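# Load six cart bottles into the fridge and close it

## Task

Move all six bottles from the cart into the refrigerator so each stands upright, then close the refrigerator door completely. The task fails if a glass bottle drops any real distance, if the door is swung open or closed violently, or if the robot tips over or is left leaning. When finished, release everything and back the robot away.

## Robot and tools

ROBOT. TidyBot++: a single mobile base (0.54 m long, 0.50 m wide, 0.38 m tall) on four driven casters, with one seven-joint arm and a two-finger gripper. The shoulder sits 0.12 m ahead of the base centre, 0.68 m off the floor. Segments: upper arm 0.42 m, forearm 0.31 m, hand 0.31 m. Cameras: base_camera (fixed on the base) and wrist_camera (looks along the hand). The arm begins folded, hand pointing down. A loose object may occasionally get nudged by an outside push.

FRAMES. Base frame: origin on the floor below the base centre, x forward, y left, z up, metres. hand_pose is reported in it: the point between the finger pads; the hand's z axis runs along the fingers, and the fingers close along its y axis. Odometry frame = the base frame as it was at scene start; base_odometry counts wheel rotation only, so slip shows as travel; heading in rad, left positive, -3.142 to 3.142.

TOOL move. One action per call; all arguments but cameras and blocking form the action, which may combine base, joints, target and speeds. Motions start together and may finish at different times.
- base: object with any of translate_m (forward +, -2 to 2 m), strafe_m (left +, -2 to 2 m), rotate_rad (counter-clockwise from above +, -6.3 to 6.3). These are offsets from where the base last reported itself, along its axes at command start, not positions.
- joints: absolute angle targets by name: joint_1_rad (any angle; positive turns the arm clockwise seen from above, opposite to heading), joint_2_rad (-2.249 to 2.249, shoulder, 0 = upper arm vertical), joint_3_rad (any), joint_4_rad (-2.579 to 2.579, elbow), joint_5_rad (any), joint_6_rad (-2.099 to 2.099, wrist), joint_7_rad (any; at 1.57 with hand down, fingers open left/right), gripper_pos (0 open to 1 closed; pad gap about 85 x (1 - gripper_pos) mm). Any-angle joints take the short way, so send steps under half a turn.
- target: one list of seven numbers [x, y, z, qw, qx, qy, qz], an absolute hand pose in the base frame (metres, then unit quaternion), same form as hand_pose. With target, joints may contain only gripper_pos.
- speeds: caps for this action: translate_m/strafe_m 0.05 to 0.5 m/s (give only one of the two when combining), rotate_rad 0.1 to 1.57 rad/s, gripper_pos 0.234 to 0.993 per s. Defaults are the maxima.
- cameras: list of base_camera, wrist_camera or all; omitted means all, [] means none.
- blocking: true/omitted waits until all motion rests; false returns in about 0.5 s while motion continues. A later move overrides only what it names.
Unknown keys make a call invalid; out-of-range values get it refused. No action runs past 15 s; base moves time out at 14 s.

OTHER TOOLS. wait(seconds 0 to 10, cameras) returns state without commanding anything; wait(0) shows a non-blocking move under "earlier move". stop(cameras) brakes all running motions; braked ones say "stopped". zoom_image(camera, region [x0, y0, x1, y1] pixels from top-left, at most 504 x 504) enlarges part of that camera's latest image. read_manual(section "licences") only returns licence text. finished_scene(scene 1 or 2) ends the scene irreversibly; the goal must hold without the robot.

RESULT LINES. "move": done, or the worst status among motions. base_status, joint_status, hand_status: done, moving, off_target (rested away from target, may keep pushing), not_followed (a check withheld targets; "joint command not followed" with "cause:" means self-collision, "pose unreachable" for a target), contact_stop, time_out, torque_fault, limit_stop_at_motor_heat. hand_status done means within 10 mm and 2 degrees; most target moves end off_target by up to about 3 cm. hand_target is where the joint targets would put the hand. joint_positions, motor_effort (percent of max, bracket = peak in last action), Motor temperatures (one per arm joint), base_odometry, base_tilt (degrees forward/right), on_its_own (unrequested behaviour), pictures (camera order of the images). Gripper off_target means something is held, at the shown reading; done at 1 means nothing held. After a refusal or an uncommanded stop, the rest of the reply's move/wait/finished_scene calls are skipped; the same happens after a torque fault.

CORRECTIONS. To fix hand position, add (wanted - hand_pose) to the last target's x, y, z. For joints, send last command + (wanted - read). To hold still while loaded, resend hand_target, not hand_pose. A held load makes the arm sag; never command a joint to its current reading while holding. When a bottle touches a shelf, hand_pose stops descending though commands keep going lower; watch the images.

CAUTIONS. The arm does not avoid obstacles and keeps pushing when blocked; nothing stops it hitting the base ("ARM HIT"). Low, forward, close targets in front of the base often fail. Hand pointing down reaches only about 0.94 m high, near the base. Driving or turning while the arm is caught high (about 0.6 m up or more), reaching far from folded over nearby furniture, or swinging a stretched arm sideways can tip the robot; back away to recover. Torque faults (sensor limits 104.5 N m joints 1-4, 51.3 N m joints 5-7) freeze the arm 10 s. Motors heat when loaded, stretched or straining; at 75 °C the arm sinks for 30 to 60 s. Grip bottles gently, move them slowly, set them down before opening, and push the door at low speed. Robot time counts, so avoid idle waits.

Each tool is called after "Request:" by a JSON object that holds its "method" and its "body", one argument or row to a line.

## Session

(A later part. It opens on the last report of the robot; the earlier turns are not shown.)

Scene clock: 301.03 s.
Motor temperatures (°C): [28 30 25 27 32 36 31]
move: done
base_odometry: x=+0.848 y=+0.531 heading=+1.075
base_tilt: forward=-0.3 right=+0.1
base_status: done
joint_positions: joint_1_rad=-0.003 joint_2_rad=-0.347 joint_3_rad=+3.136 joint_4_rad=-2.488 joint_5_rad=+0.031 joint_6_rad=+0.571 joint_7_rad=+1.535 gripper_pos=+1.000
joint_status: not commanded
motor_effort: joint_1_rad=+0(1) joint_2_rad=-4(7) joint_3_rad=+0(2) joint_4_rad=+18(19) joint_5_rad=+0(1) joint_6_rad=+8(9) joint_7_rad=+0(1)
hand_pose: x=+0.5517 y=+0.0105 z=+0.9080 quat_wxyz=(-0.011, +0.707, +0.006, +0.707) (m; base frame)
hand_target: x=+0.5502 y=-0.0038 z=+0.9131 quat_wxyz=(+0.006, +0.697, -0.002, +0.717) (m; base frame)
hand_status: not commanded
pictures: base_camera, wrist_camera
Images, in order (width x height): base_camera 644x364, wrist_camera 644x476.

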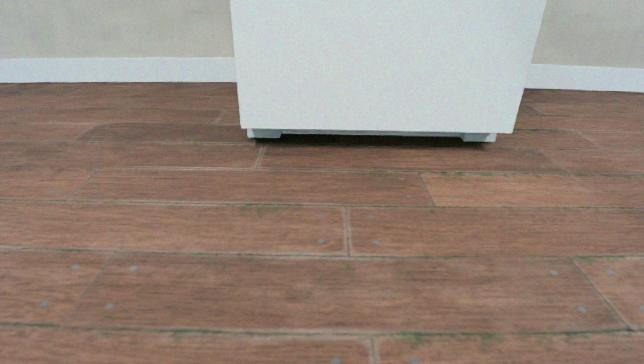

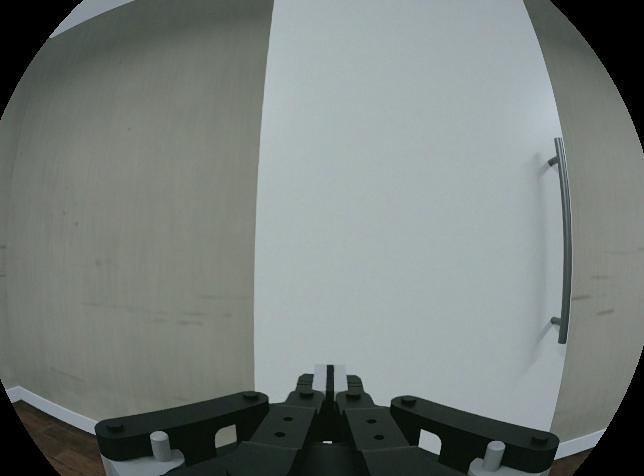

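Request:
{"method": "move", "body": {
  "base": {"strafe_m": -0.13, "translate_m": 0.26},
  "speeds": {"translate_m": 0.2}
}}

Request:
{"method": "move", "body": {
  "base": {"translate_m": 0.035},
  "speeds": {"translate_m": 0.05}
}}

Scene clock: 303.73 s.
Motor temperatures (°C): [28 30 25 27 32 36 31]
move: done
base_odometry: x=+1.087 y=+0.698 heading=+1.074
base_tilt: forward=-0.3 right=+0.1
base_status: done
joint_positions: joint_1_rad=-0.003 joint_2_rad=-0.347 joint_3_rad=+3.136 joint_4_rad=-2.488 joint_5_rad=+0.031 joint_6_rad=+0.571 joint_7_rad=+1.535 gripper_pos=+1.000
joint_status: not commanded
motor_effort: joint_1_rad=+1(1) joint_2_rad=-5(8) joint_3_rad=+1(2) joint_4_rad=+18(19) joint_5_rad=+0(1) joint_6_rad=+8(9) joint_7_rad=+1(1)
hand_pose: x=+0.5517 y=+0.0105 z=+0.9081 quat_wxyz=(-0.011, +0.707, +0.006, +0.707) (m; base frame)
hand_target: x=+0.5502 y=-0.0038 z=+0.9131 quat_wxyz=(+0.006, +0.697, -0.002, +0.717) (m; base frame)
hand_status: not commanded
pictures: base_camera, wrist_camera
Images, in order (width x height): base_camera 644x364, wrist_camera 644x476.

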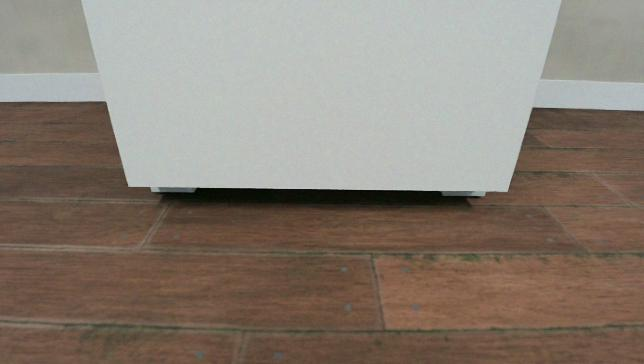

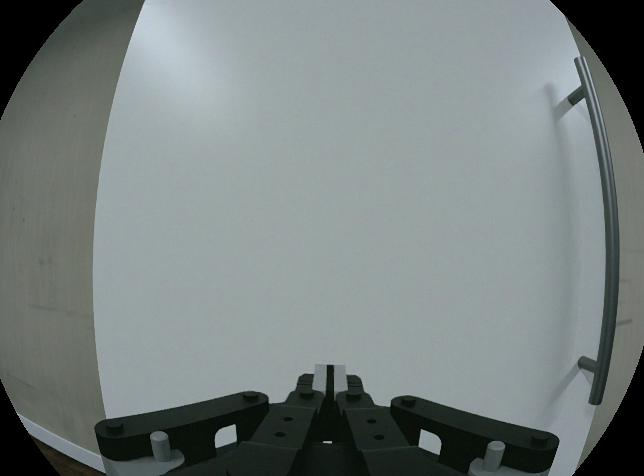

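Scene clock: 304.90 s.
Motor temperatures (°C): [28 30 25 27 32 36 31]
move: done
base_odometry: x=+1.104 y=+0.729 heading=+1.074
base_tilt: forward=-0.3 right=+0.1
base_status: done
joint_positions: joint_1_rad=-0.003 joint_2_rad=-0.347 joint_3_rad=+3.136 joint_4_rad=-2.488 joint_5_rad=+0.031 joint_6_rad=+0.571 joint_7_rad=+1.535 gripper_pos=+1.000
joint_status: not commanded
motor_effort: joint_1_rad=+1(2) joint_2_rad=-5(8) joint_3_rad=+1(1) joint_4_rad=+19(19) joint_5_rad=+0(1) joint_6_rad=+9(9) joint_7_rad=+0(1)
hand_pose: x=+0.5516 y=+0.0104 z=+0.9082 quat_wxyz=(-0.011, +0.707, +0.006, +0.707) (m; base frame)
hand_target: x=+0.5502 y=-0.0038 z=+0.9131 quat_wxyz=(+0.006, +0.697, -0.002, +0.717) (m; base frame)
hand_status: not commanded
pictures: base_camera, wrist_camera
Images, in order (width x height): base_camera 644x364, wrist_camera 644x476.

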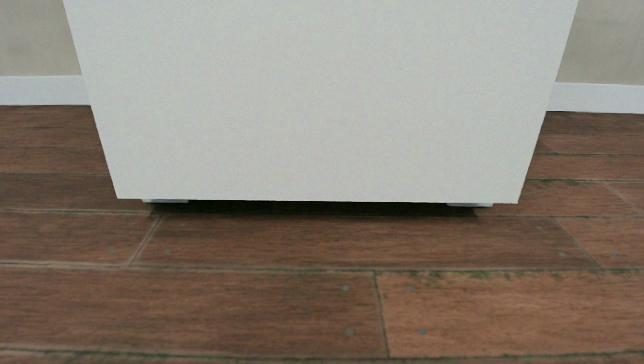

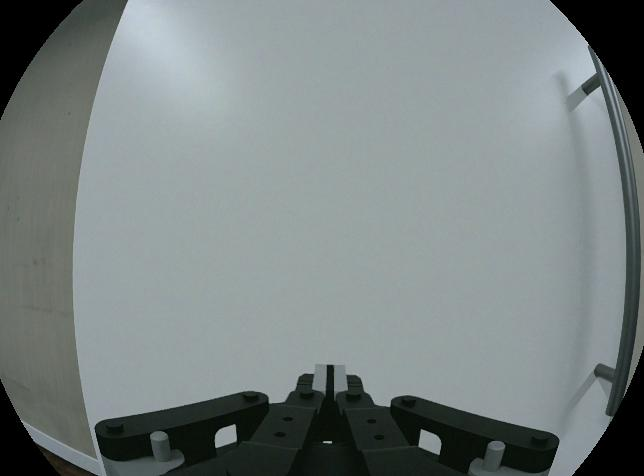

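Request:
{"method": "move", "body": {
  "base": {"translate_m": 0.065, "strafe_m": -0.08},
  "speeds": {"translate_m": 0.05}
}}

Scene clock: 307.63 s.
Motor temperatures (°C): [28 30 25 27 32 36 31]
move: done
base_odometry: x=+1.205 y=+0.748 heading=+1.074
base_tilt: forward=-0.3 right=+0.1
base_status: done
joint_positions: joint_1_rad=-0.003 joint_2_rad=-0.347 joint_3_rad=+3.136 joint_4_rad=-2.488 joint_5_rad=+0.031 joint_6_rad=+0.571 joint_7_rad=+1.535 gripper_pos=+1.000
joint_status: not commanded
motor_effort: joint_1_rad=+1(2) joint_2_rad=-5(7) joint_3_rad=+1(2) joint_4_rad=+18(19) joint_5_rad=+0(2) joint_6_rad=+8(9) joint_7_rad=+0(1)
hand_pose: x=+0.5516 y=+0.0103 z=+0.9082 quat_wxyz=(-0.011, +0.707, +0.006, +0.707) (m; base frame)
hand_target: x=+0.5502 y=-0.0038 z=+0.9131 quat_wxyz=(+0.006, +0.697, -0.002, +0.717) (m; base frame)
hand_status: not commanded
pictures: base_camera, wrist_camera
Images, in order (width x height): base_camera 644x364, wrist_camera 644x476.

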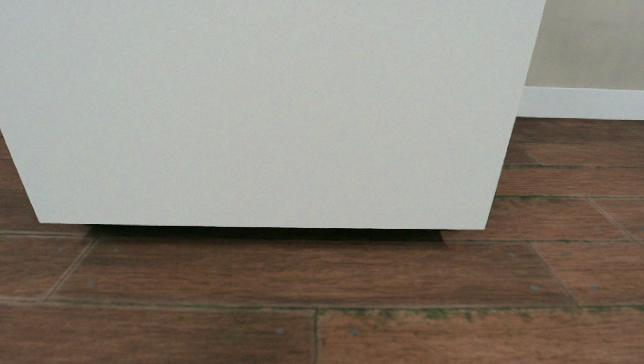

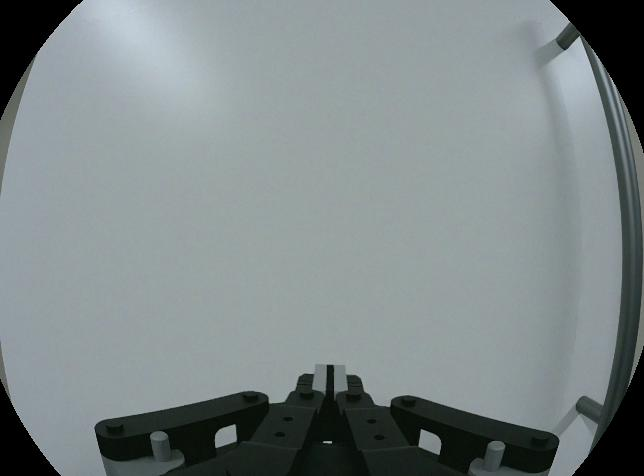

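Request:
{"method": "move", "body": {
  "base": {"translate_m": 0.02},
  "speeds": {"translate_m": 0.05},
  "cameras": ["base_camera"]
}}

Scene clock: 308.90 s.
Motor temperatures (°C): [28 30 25 27 32 36 31]
move: done
base_odometry: x=+1.215 y=+0.766 heading=+1.074
base_tilt: forward=-0.3 right=+0.1
base_status: done
joint_positions: joint_1_rad=-0.003 joint_2_rad=-0.348 joint_3_rad=+3.136 joint_4_rad=-2.488 joint_5_rad=+0.031 joint_6_rad=+0.572 joint_7_rad=+1.535 gripper_pos=+1.000
joint_status: not commanded
motor_effort: joint_1_rad=+0(2) joint_2_rad=-5(8) joint_3_rad=+0(2) joint_4_rad=+18(19) joint_5_rad=+0(1) joint_6_rad=+8(9) joint_7_rad=+0(1)
hand_pose: x=+0.5515 y=+0.0103 z=+0.9085 quat_wxyz=(-0.011, +0.706, +0.006, +0.708) (m; base frame)
hand_target: x=+0.5502 y=-0.0038 z=+0.9131 quat_wxyz=(+0.006, +0.697, -0.002, +0.717) (m; base frame)
hand_status: not commanded
pictures: base_camera
Images, in order (width x height): base_camera 644x364.

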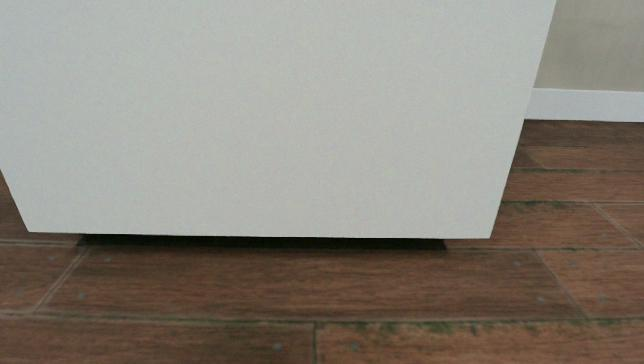

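Request:
{"method": "move", "body": {
  "base": {"translate_m": 0.025},
  "speeds": {"translate_m": 0.05},
  "cameras": ["base_camera"]
}}

Scene clock: 310.07 s.
Motor temperatures (°C): [28 30 25 27 32 36 31]
move: done
base_odometry: x=+1.227 y=+0.788 heading=+1.074
base_tilt: forward=-0.3 right=+0.1
base_status: done
joint_positions: joint_1_rad=-0.003 joint_2_rad=-0.348 joint_3_rad=+3.136 joint_4_rad=-2.488 joint_5_rad=+0.031 joint_6_rad=+0.572 joint_7_rad=+1.535 gripper_pos=+1.000
joint_status: not commanded
motor_effort: joint_1_rad=+0(1) joint_2_rad=-5(8) joint_3_rad=+0(1) joint_4_rad=+18(19) joint_5_rad=-1(1) joint_6_rad=+8(9) joint_7_rad=+0(1)
hand_pose: x=+0.5515 y=+0.0103 z=+0.9084 quat_wxyz=(-0.011, +0.706, +0.006, +0.708) (m; base frame)
hand_target: x=+0.5502 y=-0.0038 z=+0.9131 quat_wxyz=(+0.006, +0.697, -0.002, +0.717) (m; base frame)
hand_status: not commanded
pictures: base_camera
Images, in order (width x height): base_camera 644x364.

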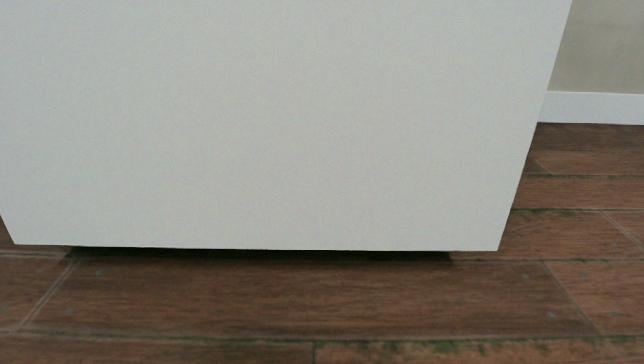

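Request:
{"method": "move", "body": {
  "base": {"translate_m": 0.03},
  "speeds": {"translate_m": 0.05}
}}

Scene clock: 311.33 s.
Motor temperatures (°C): [28 30 25 27 32 36 31]
move: done
base_odometry: x=+1.241 y=+0.814 heading=+1.074
base_tilt: forward=-0.3 right=+0.1
base_status: done
joint_positions: joint_1_rad=-0.003 joint_2_rad=-0.406 joint_3_rad=+3.136 joint_4_rad=-2.534 joint_5_rad=+0.031 joint_6_rad=+0.575 joint_7_rad=+1.535 gripper_pos=+1.000
joint_status: not commanded
motor_effort: joint_1_rad=+2(2) joint_2_rad=+6(10) joint_3_rad=+2(3) joint_4_rad=+25(28) joint_5_rad=-1(2) joint_6_rad=+7(9) joint_7_rad=+0(1)
hand_pose: x=+0.5307 y=+0.0101 z=+0.9078 quat_wxyz=(-0.011, +0.701, +0.006, +0.713) (m; base frame)
hand_target: x=+0.5502 y=-0.0038 z=+0.9131 quat_wxyz=(+0.006, +0.697, -0.002, +0.717) (m; base frame)
hand_status: not commanded
pictures: base_camera, wrist_camera
Images, in order (width x height): base_camera 644x364, wrist_camera 644x476.

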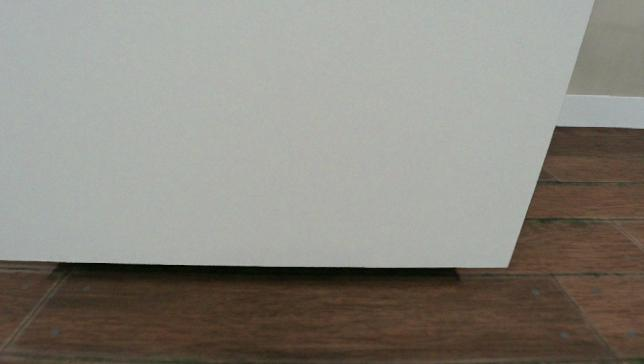

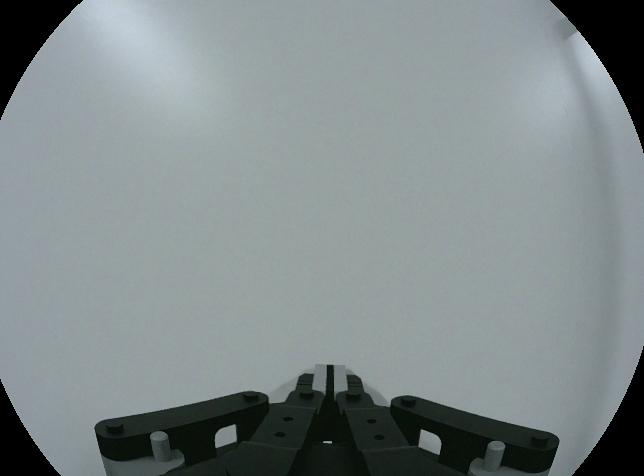

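Request:
{"method": "move", "body": {
  "base": {"translate_m": -0.4, "strafe_m": -0.45},
  "speeds": {"translate_m": 0.2}
}}

Request:
{"method": "move", "body": {
  "base": {"rotate_rad": 0.4}
}}

Scene clock: 315.40 s.
Motor temperatures (°C): [28 30 25 27 32 36 31]
move: done
base_odometry: x=+1.447 y=+0.248 heading=+1.074
base_tilt: forward=-0.3 right=+0.1
base_status: done
joint_positions: joint_1_rad=-0.004 joint_2_rad=-0.344 joint_3_rad=+3.138 joint_4_rad=-2.515 joint_5_rad=+0.029 joint_6_rad=+0.579 joint_7_rad=+1.535 gripper_pos=+1.000
joint_status: not commanded
motor_effort: joint_1_rad=+1(4) joint_2_rad=-5(8) joint_3_rad=+1(5) joint_4_rad=+18(25) joint_5_rad=+0(3) joint_6_rad=+7(9) joint_7_rad=+0(1)
hand_pose: x=+0.5476 y=+0.0098 z=+0.8938 quat_wxyz=(-0.012, +0.715, +0.005, +0.700) (m; base frame)
hand_target: x=+0.5502 y=-0.0038 z=+0.9131 quat_wxyz=(+0.006, +0.697, -0.002, +0.717) (m; base frame)
hand_status: not commanded
pictures: base_camera, wrist_camera
Images, in order (width x height): base_camera 644x364, wrist_camera 644x476.

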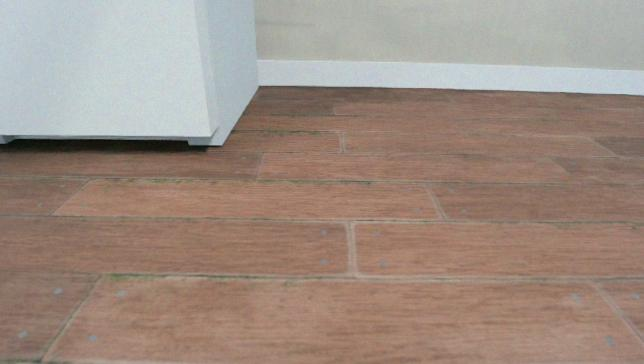

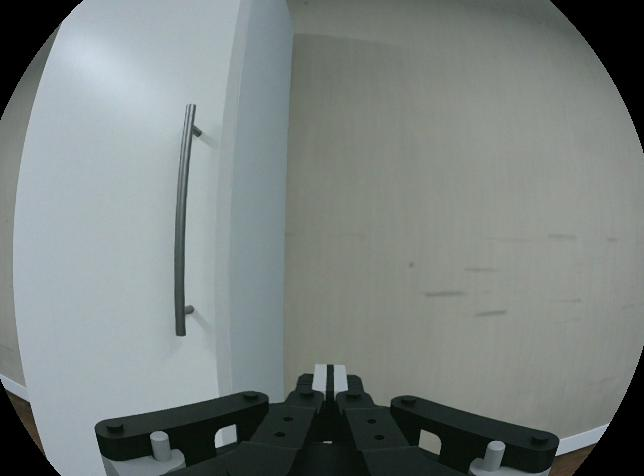

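Scene clock: 316.70 s.
Motor temperatures (°C): [28 30 25 27 32 36 31]
move: done
base_odometry: x=+1.447 y=+0.247 heading=+1.474
base_tilt: forward=-0.3 right=+0.1
base_status: done
joint_positions: joint_1_rad=-0.004 joint_2_rad=-0.344 joint_3_rad=+3.138 joint_4_rad=-2.515 joint_5_rad=+0.029 joint_6_rad=+0.579 joint_7_rad=+1.535 gripper_pos=+1.000
joint_status: not commanded
motor_effort: joint_1_rad=+1(2) joint_2_rad=-5(6) joint_3_rad=+1(2) joint_4_rad=+18(19) joint_5_rad=+0(1) joint_6_rad=+9(9) joint_7_rad=+0(1)
hand_pose: x=+0.5476 y=+0.0095 z=+0.8938 quat_wxyz=(-0.012, +0.715, +0.004, +0.700) (m; base frame)
hand_target: x=+0.5502 y=-0.0038 z=+0.9131 quat_wxyz=(+0.006, +0.697, -0.002, +0.717) (m; base frame)
hand_status: not commanded
pictures: base_camera, wrist_camera
Images, in order (width x height): base_camera 644x364, wrist_camera 644x476.

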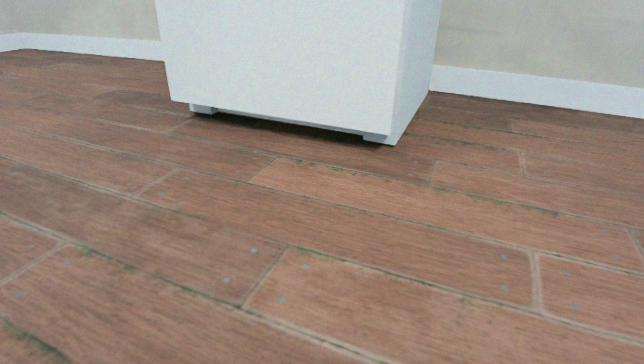

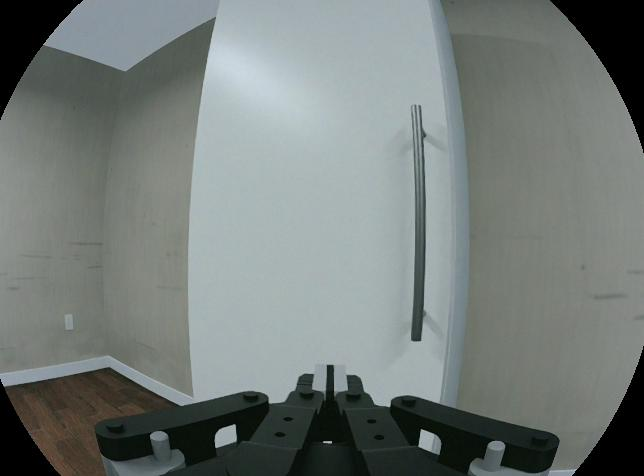

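Request:
{"method": "finished_scene", "body": {
  "scene": 2
}}

The scene is finished: the task was done.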